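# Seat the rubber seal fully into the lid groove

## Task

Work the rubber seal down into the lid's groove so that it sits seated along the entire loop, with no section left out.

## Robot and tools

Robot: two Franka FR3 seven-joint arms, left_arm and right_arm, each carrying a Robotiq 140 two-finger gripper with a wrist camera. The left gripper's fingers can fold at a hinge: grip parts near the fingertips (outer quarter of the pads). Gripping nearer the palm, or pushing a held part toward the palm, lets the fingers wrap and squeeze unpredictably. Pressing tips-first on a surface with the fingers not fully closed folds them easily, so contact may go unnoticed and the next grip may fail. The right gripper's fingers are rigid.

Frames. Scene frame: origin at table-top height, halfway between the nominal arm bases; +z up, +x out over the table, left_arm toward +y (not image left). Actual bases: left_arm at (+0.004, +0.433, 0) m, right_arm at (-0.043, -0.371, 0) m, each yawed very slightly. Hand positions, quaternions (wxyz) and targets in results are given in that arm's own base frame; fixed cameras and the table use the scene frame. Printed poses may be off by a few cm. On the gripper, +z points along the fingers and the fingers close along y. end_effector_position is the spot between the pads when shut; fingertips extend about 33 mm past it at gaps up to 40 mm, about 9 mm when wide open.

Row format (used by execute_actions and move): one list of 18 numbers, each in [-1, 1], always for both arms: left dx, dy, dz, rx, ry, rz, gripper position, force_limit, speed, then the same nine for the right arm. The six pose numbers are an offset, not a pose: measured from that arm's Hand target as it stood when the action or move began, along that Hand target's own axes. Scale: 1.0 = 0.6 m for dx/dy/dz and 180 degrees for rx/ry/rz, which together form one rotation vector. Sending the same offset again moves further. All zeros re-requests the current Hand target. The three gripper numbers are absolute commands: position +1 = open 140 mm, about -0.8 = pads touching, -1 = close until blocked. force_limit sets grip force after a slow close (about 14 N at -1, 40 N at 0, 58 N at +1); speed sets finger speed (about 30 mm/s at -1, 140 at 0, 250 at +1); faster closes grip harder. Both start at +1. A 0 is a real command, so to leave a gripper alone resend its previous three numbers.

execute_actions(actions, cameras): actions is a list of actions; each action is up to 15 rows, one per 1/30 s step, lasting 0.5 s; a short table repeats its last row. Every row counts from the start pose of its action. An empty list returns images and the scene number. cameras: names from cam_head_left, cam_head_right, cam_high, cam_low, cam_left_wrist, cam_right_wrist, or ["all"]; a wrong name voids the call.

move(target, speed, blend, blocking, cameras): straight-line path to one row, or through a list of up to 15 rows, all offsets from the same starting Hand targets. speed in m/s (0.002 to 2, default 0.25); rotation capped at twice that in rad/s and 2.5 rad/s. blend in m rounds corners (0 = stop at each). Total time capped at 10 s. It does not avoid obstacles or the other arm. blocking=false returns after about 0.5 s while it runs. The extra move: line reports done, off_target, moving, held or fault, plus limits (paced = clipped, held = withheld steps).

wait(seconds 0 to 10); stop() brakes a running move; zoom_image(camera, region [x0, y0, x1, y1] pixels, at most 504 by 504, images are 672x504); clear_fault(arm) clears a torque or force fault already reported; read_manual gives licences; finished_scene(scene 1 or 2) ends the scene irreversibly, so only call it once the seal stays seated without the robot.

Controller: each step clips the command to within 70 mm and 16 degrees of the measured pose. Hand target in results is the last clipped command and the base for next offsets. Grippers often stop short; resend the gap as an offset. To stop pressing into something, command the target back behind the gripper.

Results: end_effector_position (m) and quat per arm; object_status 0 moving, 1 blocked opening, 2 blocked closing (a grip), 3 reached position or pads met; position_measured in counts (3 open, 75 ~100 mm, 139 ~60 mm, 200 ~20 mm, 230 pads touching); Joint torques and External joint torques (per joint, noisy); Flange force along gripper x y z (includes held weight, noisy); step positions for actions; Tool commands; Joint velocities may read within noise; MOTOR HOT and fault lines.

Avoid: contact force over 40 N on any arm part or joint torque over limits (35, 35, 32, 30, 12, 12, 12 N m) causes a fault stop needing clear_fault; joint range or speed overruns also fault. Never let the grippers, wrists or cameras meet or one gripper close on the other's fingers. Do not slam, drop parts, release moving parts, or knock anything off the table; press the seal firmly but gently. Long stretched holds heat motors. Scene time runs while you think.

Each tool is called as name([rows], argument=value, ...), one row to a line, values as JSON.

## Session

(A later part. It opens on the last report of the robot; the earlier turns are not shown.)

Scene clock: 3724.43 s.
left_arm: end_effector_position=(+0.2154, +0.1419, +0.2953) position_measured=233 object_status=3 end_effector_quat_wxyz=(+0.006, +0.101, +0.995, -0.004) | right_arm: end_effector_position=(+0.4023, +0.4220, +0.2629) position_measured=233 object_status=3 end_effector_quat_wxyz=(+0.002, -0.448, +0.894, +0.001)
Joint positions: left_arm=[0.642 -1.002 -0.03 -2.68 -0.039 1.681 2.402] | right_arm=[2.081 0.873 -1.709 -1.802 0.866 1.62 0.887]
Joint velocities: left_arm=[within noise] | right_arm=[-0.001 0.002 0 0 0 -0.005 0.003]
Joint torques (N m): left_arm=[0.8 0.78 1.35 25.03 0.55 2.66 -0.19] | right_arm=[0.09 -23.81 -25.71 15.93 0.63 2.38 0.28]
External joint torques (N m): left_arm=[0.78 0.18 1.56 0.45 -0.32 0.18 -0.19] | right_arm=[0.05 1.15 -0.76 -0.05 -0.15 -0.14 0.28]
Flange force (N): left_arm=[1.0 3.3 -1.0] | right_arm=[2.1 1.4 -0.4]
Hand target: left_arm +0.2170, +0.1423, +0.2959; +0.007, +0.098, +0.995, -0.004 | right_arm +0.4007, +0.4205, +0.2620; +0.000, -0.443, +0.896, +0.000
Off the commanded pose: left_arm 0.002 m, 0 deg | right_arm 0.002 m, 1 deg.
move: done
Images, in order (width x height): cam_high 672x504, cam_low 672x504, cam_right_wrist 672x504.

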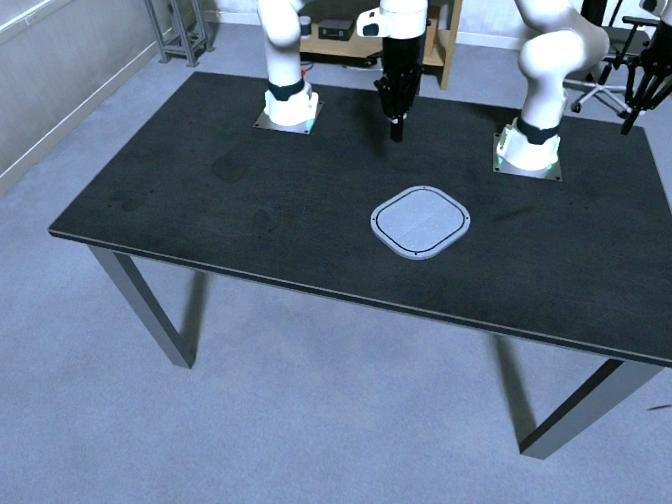

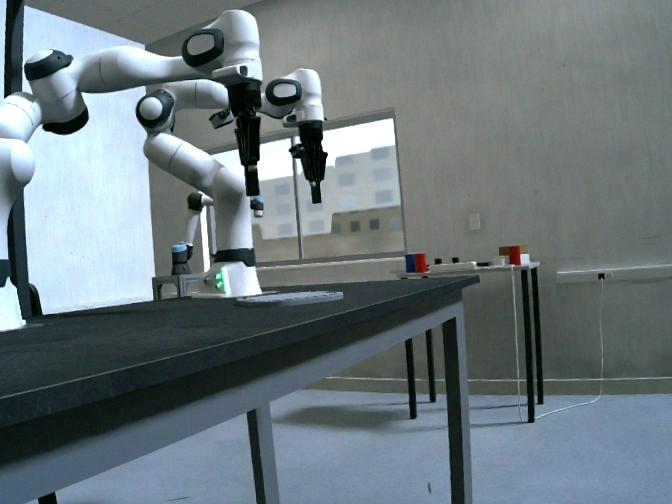

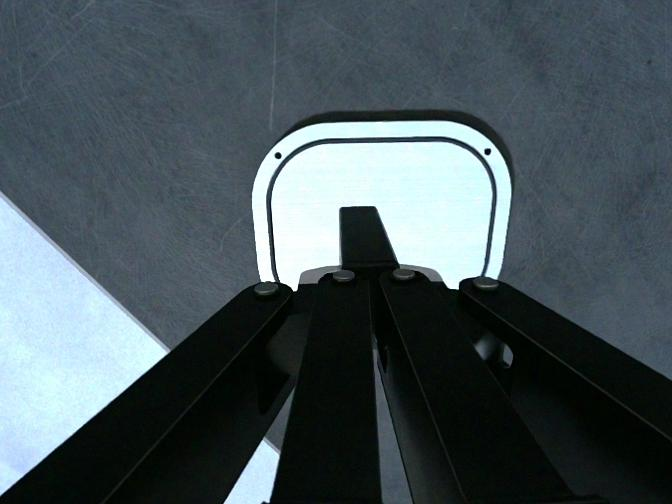

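move([
  [0,0,0,0,0,0,-1,-1,0,0.016,0.03,0.1,0,0,-0.4944,-1,-1,0],
  [0,0,0,0,0,0,-1,-1,0,0.032,0.0603,0.35,0,0,-0.4944,-1,-1,0],
], speed=[0.25,0.12], blend=[0.02,0], cameras=["cam_right_wrist"])

zoom_image(camera="cam_right_wrist", region=[240, 0, 480, 240])

Scene clock: 3760.50 s.
left_arm: end_effector_position=(+0.2154, +0.1419, +0.2953) position_measured=233 object_status=3 end_effector_quat_wxyz=(+0.006, +0.101, +0.995, -0.004) | right_arm: end_effector_position=(+0.3593, +0.4258, +0.0513) position_measured=233 object_status=3 end_effector_quat_wxyz=(+0.003, +0.943, -0.333, -0.001)
Joint positions: left_arm=[0.642 -1.002 -0.03 -2.68 -0.039 1.681 2.402] | right_arm=[1.867 0.51 -1.021 -2.153 0.612 2.331 -0.437]
Joint velocities: left_arm=[within noise] | right_arm=[0.001 0 0.001 0 -0.001 0.002 -0.007]
Joint torques (N m): left_arm=[0.8 0.79 1.31 25.04 0.55 2.66 -0.21] | right_arm=[-0.94 -27.85 -13.02 19.71 0.63 2.84 -0.13]
External joint torques (N m): left_arm=[0.83 0.23 1.55 0.44 -0.32 0.18 -0.21] | right_arm=[-1.08 0.35 0.12 0.47 0.08 0.25 -0.13]
Flange force (N): left_arm=[0.8 3.4 -1.0] | right_arm=[2.2 -5.6 3.7]
Hand target: left_arm +0.2170, +0.1423, +0.2959; +0.007, +0.098, +0.995, -0.004 | right_arm +0.3602, +0.4271, +0.0520; +0.000, +0.945, -0.328, +0.000
Off the commanded pose: left_arm 0.002 m, 0 deg | right_arm 0.002 m, 1 deg.
move: done
Images, in order (width x height): cam_right_wrist 672x504.

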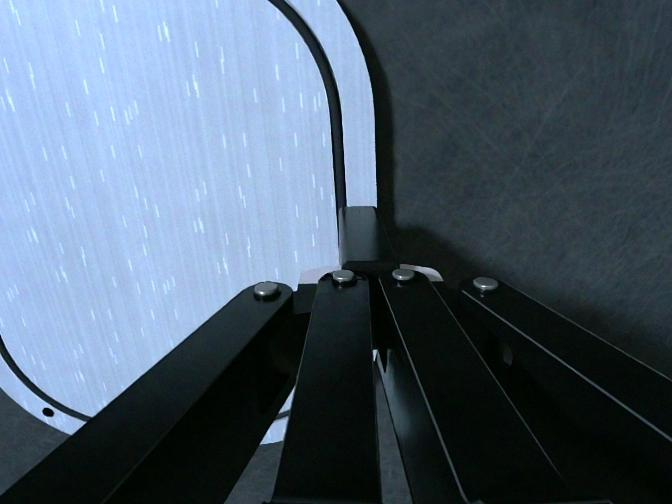

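Scaled by 2.100 from the camera's 672x504 image, which has a finer 960x720 frame.

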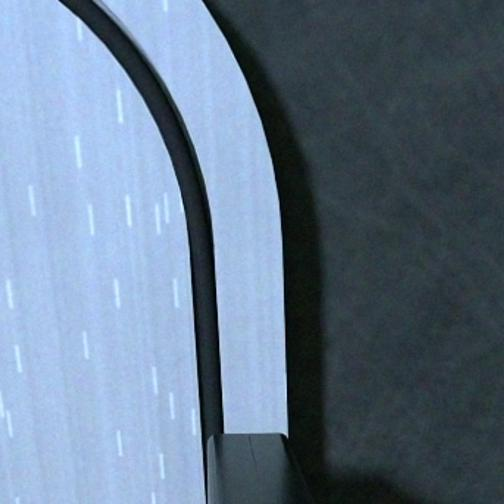

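move([
  [0,0,0,0,0,0,-1,-1,0,0,-0.0103,0.02,0,0,0.0,-1,-1,0],
  [0,0,0,0,0,0,-1,-1,0,0,-0.0103,0.0367,0,0,0.0,-1,-1,0],
], speed=[0.06,0.03], blend=[0.002,0])

move(target=[0,0,0,0,0,0,-1,-1,0,0,0,0.005,0,0,0.0,-1,-1,0], speed=0.03)

move(target=[0,0,0,0,0,0,-1,-1,0,0,0,0.004,0,0,0.0,-1,-1,0], speed=0.03)

Scene clock: 3773.83 s.
left_arm: end_effector_position=(+0.2154, +0.1419, +0.2953) position_measured=233 object_status=3 end_effector_quat_wxyz=(+0.006, +0.101, +0.995, -0.004) | right_arm: end_effector_position=(+0.3648, +0.4331, +0.0341) position_measured=233 object_status=3 end_effector_quat_wxyz=(-0.001, +0.943, -0.333, -0.002)
Joint positions: left_arm=[0.642 -1.002 -0.03 -2.68 -0.039 1.681 2.402] | right_arm=[1.802 0.549 -0.953 -2.127 0.652 2.355 -0.46]
Joint velocities: left_arm=[within noise] | right_arm=[-0.003 -0.002 0.003 0 0 0.004 -0.005]
Joint torques (N m): left_arm=[0.75 0.81 1.35 24.99 0.55 2.66 -0.22] | right_arm=[-1.5 -25.51 -10.26 16.75 1.16 3.3 -0.19]
External joint torques (N m): left_arm=[0.72 0.18 1.55 0.5 -0.33 0.19 -0.22] | right_arm=[-1.42 5.44 3.55 -2.14 0.61 0.66 -0.19]
Flange force (N): left_arm=[0.8 3.3 -1.1] | right_arm=[3.1 -12.8 22.8]
Hand target: left_arm +0.2170, +0.1423, +0.2959; +0.007, +0.098, +0.995, -0.004 | right_arm +0.3641, +0.4319, +0.0300; +0.000, +0.945, -0.328, +0.000
Off the commanded pose: left_arm 0.002 m, 0 deg | right_arm 0.004 m, 1 deg.
move: off_target (right_arm)

Scene clock: 3774.57 s.
left_arm: end_effector_position=(+0.2154, +0.1419, +0.2953) position_measured=233 object_status=3 end_effector_quat_wxyz=(+0.006, +0.101, +0.995, -0.004) | right_arm: end_effector_position=(+0.3668, +0.4348, +0.0339) position_measured=233 object_status=3 end_effector_quat_wxyz=(-0.004, +0.943, -0.333, -0.001)
Joint positions: left_arm=[0.642 -1.002 -0.03 -2.68 -0.039 1.681 2.402] | right_arm=[1.793 0.549 -0.945 -2.124 0.654 2.362 -0.463]
Joint velocities: left_arm=[within noise] | right_arm=[-0.004 -0.001 0.004 -0.002 -0.002 0.005 -0.001]
Joint torques (N m): left_arm=[0.76 0.76 1.28 25.05 0.55 2.66 -0.21] | right_arm=[-1.39 -23.35 -7.85 15.35 1.31 3.2 -0.21]
External joint torques (N m): left_arm=[0.78 0.21 1.54 0.43 -0.32 0.17 -0.21] | right_arm=[-1.41 7.63 5.76 -3.52 0.77 0.56 -0.21]
Flange force (N): left_arm=[0.9 3.3 -1.0] | right_arm=[3.3 -16.0 31.9]
Hand target: left_arm +0.2170, +0.1423, +0.2959; +0.007, +0.098, +0.995, -0.004 | right_arm +0.3641, +0.4319, +0.0270; +0.000, +0.945, -0.328, +0.000
Off the commanded pose: left_arm 0.002 m, 0 deg | right_arm 0.008 m, 1 deg.
move: off_target (right_arm)

Scene clock: 3775.27 s.
left_arm: end_effector_position=(+0.2154, +0.1419, +0.2953) position_measured=233 object_status=3 end_effector_quat_wxyz=(+0.006, +0.101, +0.995, -0.004) | right_arm: end_effector_position=(+0.3684, +0.4362, +0.0337) position_measured=233 object_status=3 end_effector_quat_wxyz=(-0.007, +0.943, -0.333, -0.001)
Joint positions: left_arm=[0.642 -1.002 -0.03 -2.68 -0.039 1.681 2.402] | right_arm=[1.786 0.548 -0.939 -2.122 0.655 2.368 -0.464]
Joint velocities: left_arm=[within noise] | right_arm=[-0.007 -0.003 0.006 0.001 0 0.005 0]
Joint torques (N m): left_arm=[0.79 0.81 1.32 25.04 0.55 2.65 -0.21] | right_arm=[-1.43 -22.81 -7.35 14.24 1.39 2.98 -0.2]
External joint torques (N m): left_arm=[0.8 0.3 1.57 0.43 -0.31 0.17 -0.21] | right_arm=[-1.39 8.4 6.25 -4.65 0.84 0.33 -0.19]
Flange force (N): left_arm=[0.7 3.6 -1.0] | right_arm=[3.2 -14.3 34.1]
Hand target: left_arm +0.2170, +0.1423, +0.2959; +0.007, +0.098, +0.995, -0.004 | right_arm +0.3641, +0.4319, +0.0246; +0.000, +0.945, -0.328, +0.000
Off the commanded pose: left_arm 0.002 m, 0 deg | right_arm 0.011 m, 1 deg.
move: off_target (right_arm)

move(target=[0,0,0,0,0,0,-1,-1,0,0.007,0.007,-0.05,0,0,0.0,-1,-1,0], speed=0.05)

Scene clock: 3780.93 s.
left_arm: end_effector_position=(+0.2154, +0.1419, +0.2953) position_measured=233 object_status=3 end_effector_quat_wxyz=(+0.006, +0.101, +0.995, -0.004) | right_arm: end_effector_position=(+0.3664, +0.4278, +0.0554) position_measured=233 object_status=3 end_effector_quat_wxyz=(-0.002, +0.946, -0.325, +0.001)
Joint positions: left_arm=[0.642 -1.002 -0.03 -2.68 -0.039 1.681 2.402] | right_arm=[1.847 0.501 -1.01 -2.144 0.599 2.338 -0.452]
Joint velocities: left_arm=[within noise] | right_arm=[0 0.001 -0.002 0 0 -0.004 0.002]
Joint torques (N m): left_arm=[0.77 0.8 1.35 25.01 0.55 2.66 -0.17] | right_arm=[0 -27.51 -13.89 19.55 0.46 2.52 0.21]
External joint torques (N m): left_arm=[0.78 0.31 1.6 0.39 -0.32 0.18 -0.17] | right_arm=[0.01 1.05 -0.85 0.02 -0.1 -0.13 0.21]
Flange force (N): left_arm=[0.8 3.7 -0.9] | right_arm=[-0.2 -1.1 -0.8]
Hand target: left_arm +0.2170, +0.1423, +0.2959; +0.007, +0.098, +0.995, -0.004 | right_arm +0.3648, +0.4260, +0.0546; +0.000, +0.945, -0.328, +0.000
Off the commanded pose: left_arm 0.002 m, 0 deg | right_arm 0.003 m, 1 deg.
move: done

move([
  [0,0,0,0,0,0,-1,-1,0,-0.0073,-0.0268,0.02,0,0,0.0,-1,-1,0],
  [0,0,0,0,0,0,-1,-1,0,-0.0073,-0.0268,0.041,0,0,0.0,-1,-1,0],
], speed=[0.06,0.03], blend=[0.002,0])

move(target=[0,0,0,0,0,0,-1,-1,0,0.0,0.0,-0.04,0,0,0.0,-1,-1,0], speed=0.06, cameras=["cam_right_wrist"])

zoom_image(camera="cam_right_wrist", region=[240, 0, 480, 240])

Scene clock: 3792.53 s.
left_arm: end_effector_position=(+0.2154, +0.1419, +0.2953) position_measured=233 object_status=3 end_effector_quat_wxyz=(+0.006, +0.101, +0.995, -0.004) | right_arm: end_effector_position=(+0.3717, +0.4420, +0.0338) position_measured=233 object_status=3 end_effector_quat_wxyz=(-0.001, +0.943, -0.332, -0.002)
Joint positions: left_arm=[0.642 -1.002 -0.03 -2.68 -0.039 1.681 2.402] | right_arm=[1.767 0.572 -0.927 -2.083 0.65 2.338 -0.454]
Joint torques (N m): left_arm=[0.81 0.78 1.34 25.05 0.55 2.67 -0.22] | right_arm=[-1.38 -27.21 -10.57 17.85 1.29 3.43 -0.15]
External joint torques (N m): left_arm=[0.81 0.22 1.55 0.45 -0.32 0.19 -0.22] | right_arm=[-1.27 5.27 3.58 -1.14 0.73 0.79 -0.15]
Flange force (N): left_arm=[0.8 3.4 -1.0] | right_arm=[2.8 -15.1 21.5]
Hand target: left_arm +0.2170, +0.1423, +0.2959; +0.007, +0.098, +0.995, -0.004 | right_arm +0.3713, +0.4413, +0.0300; +0.000, +0.945, -0.328, +0.000
Off the commanded pose: left_arm 0.002 m, 0 deg | right_arm 0.004 m, 1 deg.
move: off_target (right_arm)

Scene clock: 3793.57 s.
left_arm: end_effector_position=(+0.2154, +0.1419, +0.2953) position_measured=233 object_status=3 end_effector_quat_wxyz=(+0.006, +0.101, +0.995, -0.004) | right_arm: end_effector_position=(+0.3725, +0.4421, +0.0540) position_measured=233 object_status=3 end_effector_quat_wxyz=(-0.002, +0.946, -0.325, +0.001)
Joint positions: left_arm=[0.642 -1.002 -0.03 -2.68 -0.039 1.681 2.402] | right_arm=[1.807 0.539 -0.976 -2.085 0.613 2.312 -0.446]
Joint velocities: left_arm=[within noise] | right_arm=[0.001 0 -0.001 0 0 -0.005 0.002]
Joint torques (N m): left_arm=[0.78 0.82 1.34 25.02 0.54 2.64 -0.21] | right_arm=[0.07 -29.77 -14.76 19.97 0.4 2.46 0.26]
External joint torques (N m): left_arm=[0.79 0.3 1.6 0.46 -0.32 0.18 -0.21] | right_arm=[-0.01 1.15 -1.03 0.29 -0.18 -0.19 0.26]
Flange force (N): left_arm=[0.7 3.7 -1.1] | right_arm=[-0.2 -2.4 -1.1]
Hand target: left_arm +0.2170, +0.1423, +0.2959; +0.007, +0.098, +0.995, -0.004 | right_arm +0.3713, +0.4413, +0.0540; +0.000, +0.945, -0.328, +0.000
Off the commanded pose: left_arm 0.002 m, 0 deg | right_arm 0.001 m, 0 deg.
move: done
Images, in order (width x height): cam_right_wrist 672x504.

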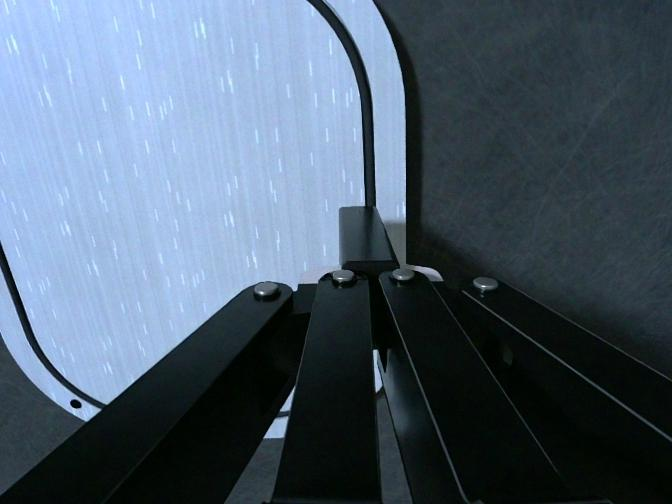

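Scaled by 2.100 from the camera's 672x504 image, which has a finer 960x720 frame.

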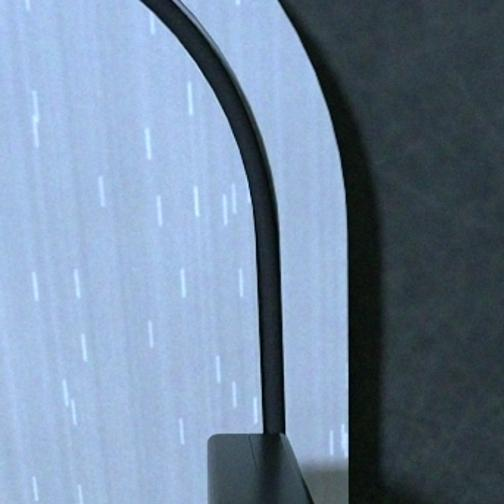

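move(target=[0,0,0,0,0,0,-1,-1,0,-0.0016,-0.2769,-0.01,0,0,0.0,-1,-1,0], speed=0.12, cameras=["cam_right_wrist"])

zoom_image(camera="cam_right_wrist", region=[240, 0, 480, 240])

Scene clock: 3808.20 s.
left_arm: end_effector_position=(+0.2154, +0.1419, +0.2953) position_measured=233 object_status=3 end_effector_quat_wxyz=(+0.006, +0.101, +0.995, -0.004) | right_arm: end_effector_position=(+0.4751, +0.5728, +0.0618) position_measured=233 object_status=3 end_effector_quat_wxyz=(-0.002, +0.946, -0.324, +0.002)
Joint positions: left_arm=[0.642 -1.002 -0.03 -2.68 -0.039 1.681 2.402] | right_arm=[1.396 0.952 -0.786 -1.282 0.674 1.973 -0.341]
Joint velocities: left_arm=[within noise] | right_arm=[0 0 0.001 0.001 0.001 -0.002 0.005]
Joint torques (N m): left_arm=[0.75 0.75 1.33 25.02 0.56 2.67 -0.2] | right_arm=[-0.94 -49.62 -16.85 20.62 1.17 2.51 0.24]
External joint torques (N m): left_arm=[0.79 0.13 1.58 0.51 -0.31 0.2 -0.19] | right_arm=[-0.92 2.04 -0.25 0.47 0.46 -0.14 0.24]
Flange force (N): left_arm=[1.1 3.3 -1.2] | right_arm=[1.4 -12.9 2.4]
Hand target: left_arm +0.2170, +0.1423, +0.2959; +0.007, +0.098, +0.995, -0.004 | right_arm +0.4736, +0.5722, +0.0599; +0.000, +0.945, -0.328, +0.000
Off the commanded pose: left_arm 0.002 m, 0 deg | right_arm 0.002 m, 1 deg.
move: done
Images, in order (width x height): cam_right_wrist 672x504.

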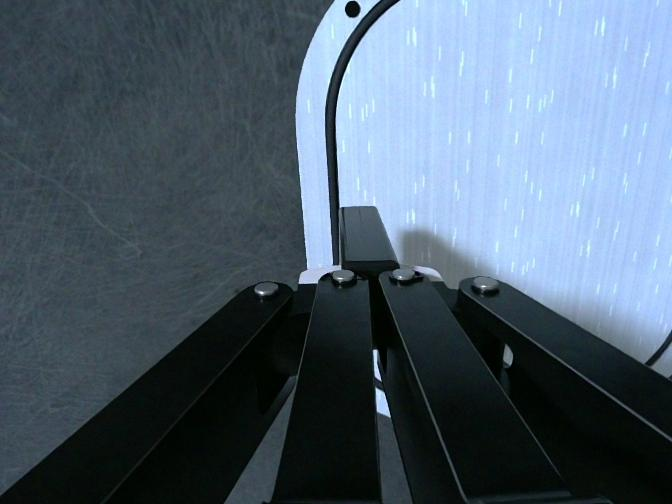

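Scaled by 2.100 from the camera's 672x504 image, which has a finer 960x720 frame.

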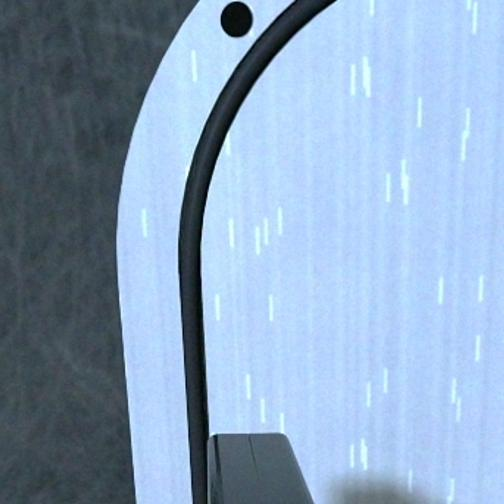

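move([
  [0,0,0,0,0,0,-1,-1,0,0,-0.0167,0.0448,0,0,0.0,-1,-1,0],
  [0,0,0,0,0,0,-1,-1,0,0,-0.0142,0.0593,0,0,0.0,-1,-1,0],
], speed=[0.06,0.025], blend=[0.002,0])

move([
  [0,0,0,0,0,0,-1,-1,0,0,-0.002,-0.02,0,0,0.0,-1,-1,0],
  [0,0,0,0,0,0,-1,-1,0,0,0.0175,-0.02,0,0,0.0,-1,-1,0],
  [0,0,0,0,0,0,-1,-1,0,0,0.0175,-0.0145,0,0,0.0,-1,-1,0],
  [0,0,0,0,0,0,-1,-1,0,0,0.02,0,0,0,0.0,-1,-1,0],
], speed=[0.06,0.06,0.04,0.025], blend=[0.002,0.003,0.002,0])

move(target=[0,0,0,0,0,0,-1,-1,0,0,-0.02,-0.03,0,0,0,-1,-1,0], speed=0.06, cameras=["cam_right_wrist"])

Scene clock: 3822.80 s.
left_arm: end_effector_position=(+0.2154, +0.1419, +0.2953) position_measured=233 object_status=3 end_effector_quat_wxyz=(+0.006, +0.101, +0.995, -0.004) | right_arm: end_effector_position=(+0.4785, +0.5784, +0.0280) position_measured=233 object_status=3 end_effector_quat_wxyz=(+0.002, +0.946, -0.325, -0.001)
Joint positions: left_arm=[0.642 -1.002 -0.03 -2.68 -0.039 1.681 2.402] | right_arm=[1.362 1.026 -0.76 -1.226 0.701 1.987 -0.336]
Joint velocities: left_arm=[within noise] | right_arm=[0 0 0.001 -0.002 0.006 0.009 0]
Joint torques (N m): left_arm=[0.79 0.79 1.3 25.03 0.54 2.66 -0.21] | right_arm=[-0.11 -49.55 -15.89 18.8 1.49 3.42 0.07]
External joint torques (N m): left_arm=[0.77 0.26 1.53 0.41 -0.33 0.17 -0.21] | right_arm=[0.02 3.52 0.58 -0.79 0.8 0.83 0.07]
Flange force (N): left_arm=[0.7 3.4 -1.0] | right_arm=[0.1 -4.1 6.8]
Hand target: left_arm +0.2170, +0.1423, +0.2959; +0.007, +0.098, +0.995, -0.004 | right_arm +0.4789, +0.5789, +0.0243; +0.000, +0.945, -0.328, +0.000
Off the commanded pose: left_arm 0.002 m, 0 deg | right_arm 0.004 m, 0 deg.
move: off_target (right_arm)

Scene clock: 3824.07 s.
left_arm: end_effector_position=(+0.2154, +0.1419, +0.2953) position_measured=233 object_status=3 end_effector_quat_wxyz=(+0.006, +0.101, +0.995, -0.004) | right_arm: end_effector_position=(+0.4719, +0.5694, +0.0277) position_measured=233 object_status=3 end_effector_quat_wxyz=(+0.001, +0.943, -0.332, +0.000)
Joint positions: left_arm=[0.642 -1.002 -0.03 -2.68 -0.039 1.681 2.402] | right_arm=[1.396 0.989 -0.77 -1.307 0.702 2.021 -0.341]
Joint velocities: left_arm=[within noise] | right_arm=[0 0.002 0.002 0.001 -0.001 0.005 0]
Joint torques (N m): left_arm=[0.81 0.79 1.31 25 0.55 2.65 -0.19] | right_arm=[-0.31 -48.63 -16.1 18.8 1.02 3.13 -0.16]
External joint torques (N m): left_arm=[0.82 0.24 1.56 0.38 -0.32 0.16 -0.19] | right_arm=[-0.44 3.07 0.69 -0.84 0.32 0.52 -0.16]
Flange force (N): left_arm=[0.9 3.4 -0.9] | right_arm=[0.9 -4.0 5.9]
Hand target: left_arm +0.2170, +0.1423, +0.2959; +0.007, +0.098, +0.995, -0.004 | right_arm +0.4715, +0.5695, +0.0243; +0.000, +0.945, -0.328, +0.000
Off the commanded pose: left_arm 0.002 m, 0 deg | right_arm 0.003 m, 0 deg.
move: done; blend cut to 0.0016 m at target 2, 0.0016 m at target 3

Scene clock: 3825.17 s.
left_arm: end_effector_position=(+0.2154, +0.1419, +0.2953) position_measured=233 object_status=3 end_effector_quat_wxyz=(+0.006, +0.101, +0.995, -0.004) | right_arm: end_effector_position=(+0.4791, +0.5808, +0.0437) position_measured=233 object_status=3 end_effector_quat_wxyz=(-0.003, +0.946, -0.325, +0.000)
Joint positions: left_arm=[0.642 -1.002 -0.03 -2.68 -0.039 1.681 2.402] | right_arm=[1.368 1.003 -0.769 -1.228 0.695 1.975 -0.334]
Joint velocities: left_arm=[within noise] | right_arm=[0.001 -0.001 -0.002 0.003 0 -0.004 0.002]
Joint torques (N m): left_arm=[0.8 0.76 1.34 25.05 0.55 2.66 -0.21] | right_arm=[-0.8 -51.02 -17.18 20.43 0.62 2.52 0.27]
External joint torques (N m): left_arm=[0.79 0.2 1.59 0.47 -0.32 0.18 -0.21] | right_arm=[-0.67 1.79 -0.75 0.62 -0.09 -0.11 0.27]
Flange force (N): left_arm=[0.9 3.4 -1.1] | right_arm=[1.0 -12.4 1.5]
Hand target: left_arm +0.2170, +0.1423, +0.2959; +0.007, +0.098, +0.995, -0.004 | right_arm +0.4789, +0.5789, +0.0423; +0.000, +0.945, -0.328, +0.000
Off the commanded pose: left_arm 0.002 m, 0 deg | right_arm 0.002 m, 1 deg.
move: done
Images, in order (width x height): cam_right_wrist 672x504.

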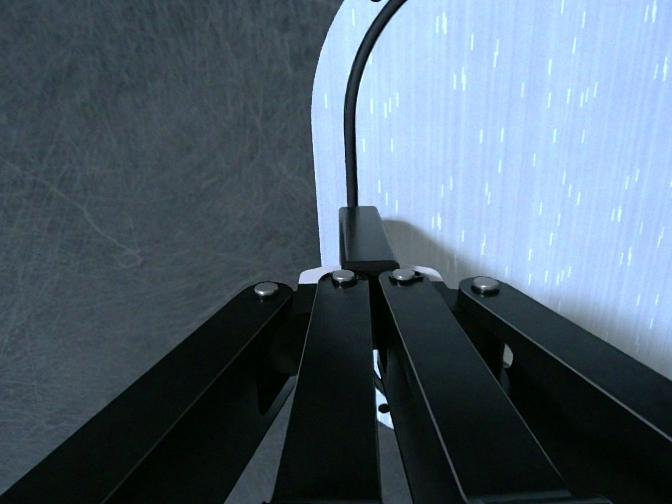

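move(target=[0,0,0,0,0,0,-1,-1,0,0,0.25,-0.25,0,0,0,-1,-1,0], speed=0.15, cameras=["cam_right_wrist","cam_high","cam_head_left"])

zoom_image(camera="cam_right_wrist", region=[150, 0, 540, 270])

zoom_image(camera="cam_high", region=[355, 175, 485, 270])

Scene clock: 3840.73 s.
left_arm: end_effector_position=(+0.2154, +0.1419, +0.2953) position_measured=233 object_status=3 end_effector_quat_wxyz=(+0.006, +0.101, +0.995, -0.004) | right_arm: end_effector_position=(+0.3850, +0.4617, +0.1933) position_measured=233 object_status=3 end_effector_quat_wxyz=(+0.000, +0.946, -0.324, -0.002)
Joint positions: left_arm=[0.642 -1.002 -0.03 -2.68 -0.039 1.681 2.402] | right_arm=[1.906 0.398 -1.149 -1.885 0.407 2.019 -0.308]
Joint velocities: left_arm=[within noise] | right_arm=[0.003 0 0 -0.001 0 0 0.007]
Joint torques (N m): left_arm=[0.78 0.75 1.3 25.02 0.56 2.66 -0.21] | right_arm=[0.2 -24.66 -11.93 22.93 0.78 2.87 0.15]
External joint torques (N m): left_arm=[0.78 0.11 1.54 0.51 -0.31 0.19 -0.21] | right_arm=[0.11 1.45 -0.47 -0.08 0.08 0.27 0.15]
Flange force (N): left_arm=[1.0 3.2 -1.1] | right_arm=[-0.2 -2.6 1.7]
Hand target: left_arm +0.2170, +0.1423, +0.2959; +0.007, +0.098, +0.995, -0.004 | right_arm +0.3859, +0.4613, +0.1924; +0.000, +0.945, -0.328, +0.000
Off the commanded pose: left_arm 0.002 m, 0 deg | right_arm 0.001 m, 1 deg.
move: done
Images, in order (width x height): cam_head_left 672x504, cam_high 672x504, cam_right_wrist 672x504.

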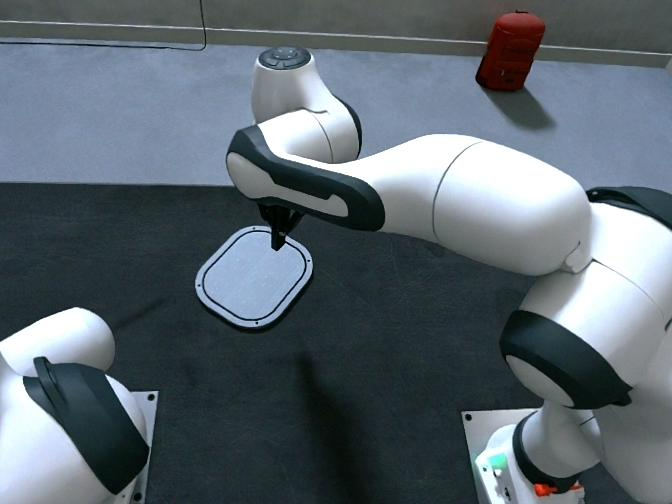

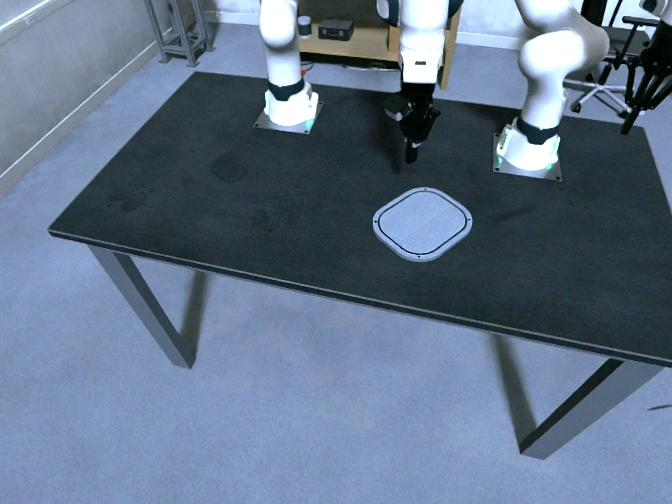

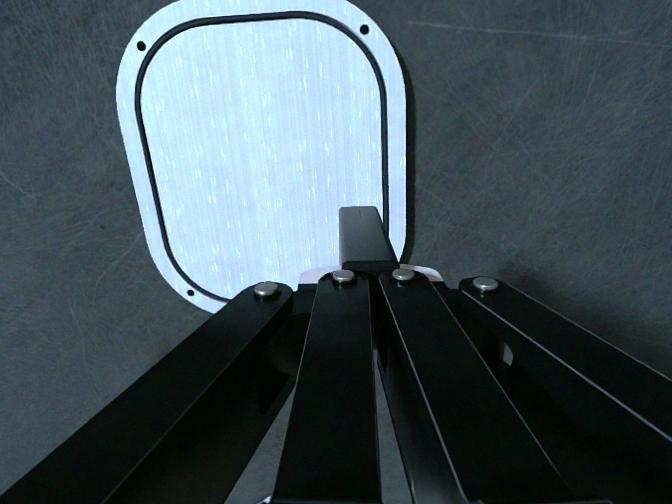

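Scaled by 1.292 from the camera's 672x504 image, which has a finer 960x720 frame.

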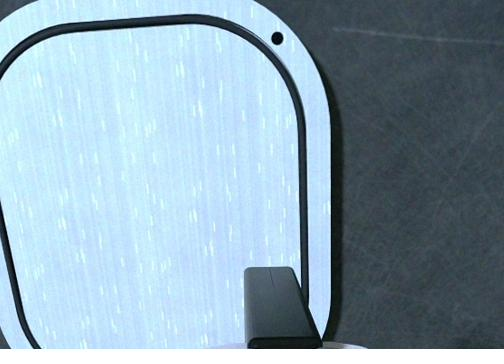

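Scaled by 3.877 from the camera's 672x504 image, which has a finer 960x720 frame.

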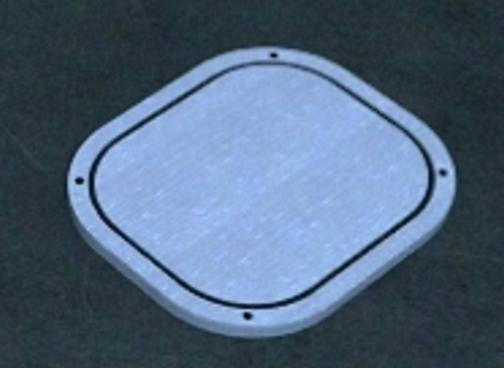

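zoom_image(camera="cam_right_wrist", region=[270, 0, 420, 150])

zoom_image(camera="cam_right_wrist", region=[110, 0, 290, 180])

Scaled by 3.360 from the camera's 672x504 image, which has a finer 960x720 frame.

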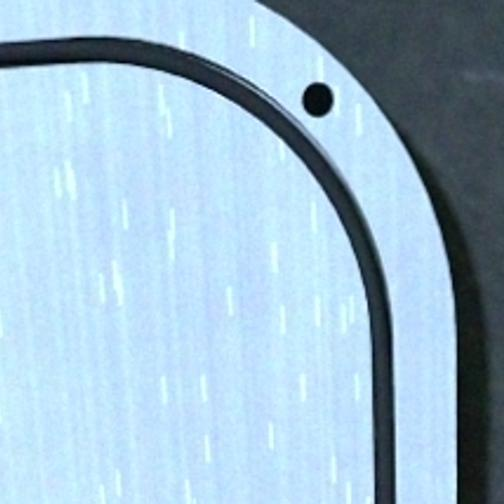

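Scaled by 2.800 from the camera's 672x504 image, which has a finer 960x720 frame.

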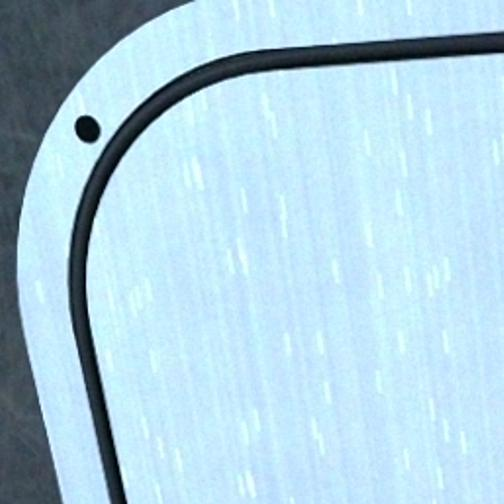

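finished_scene(scene=2)

The scene is finished: the task was done.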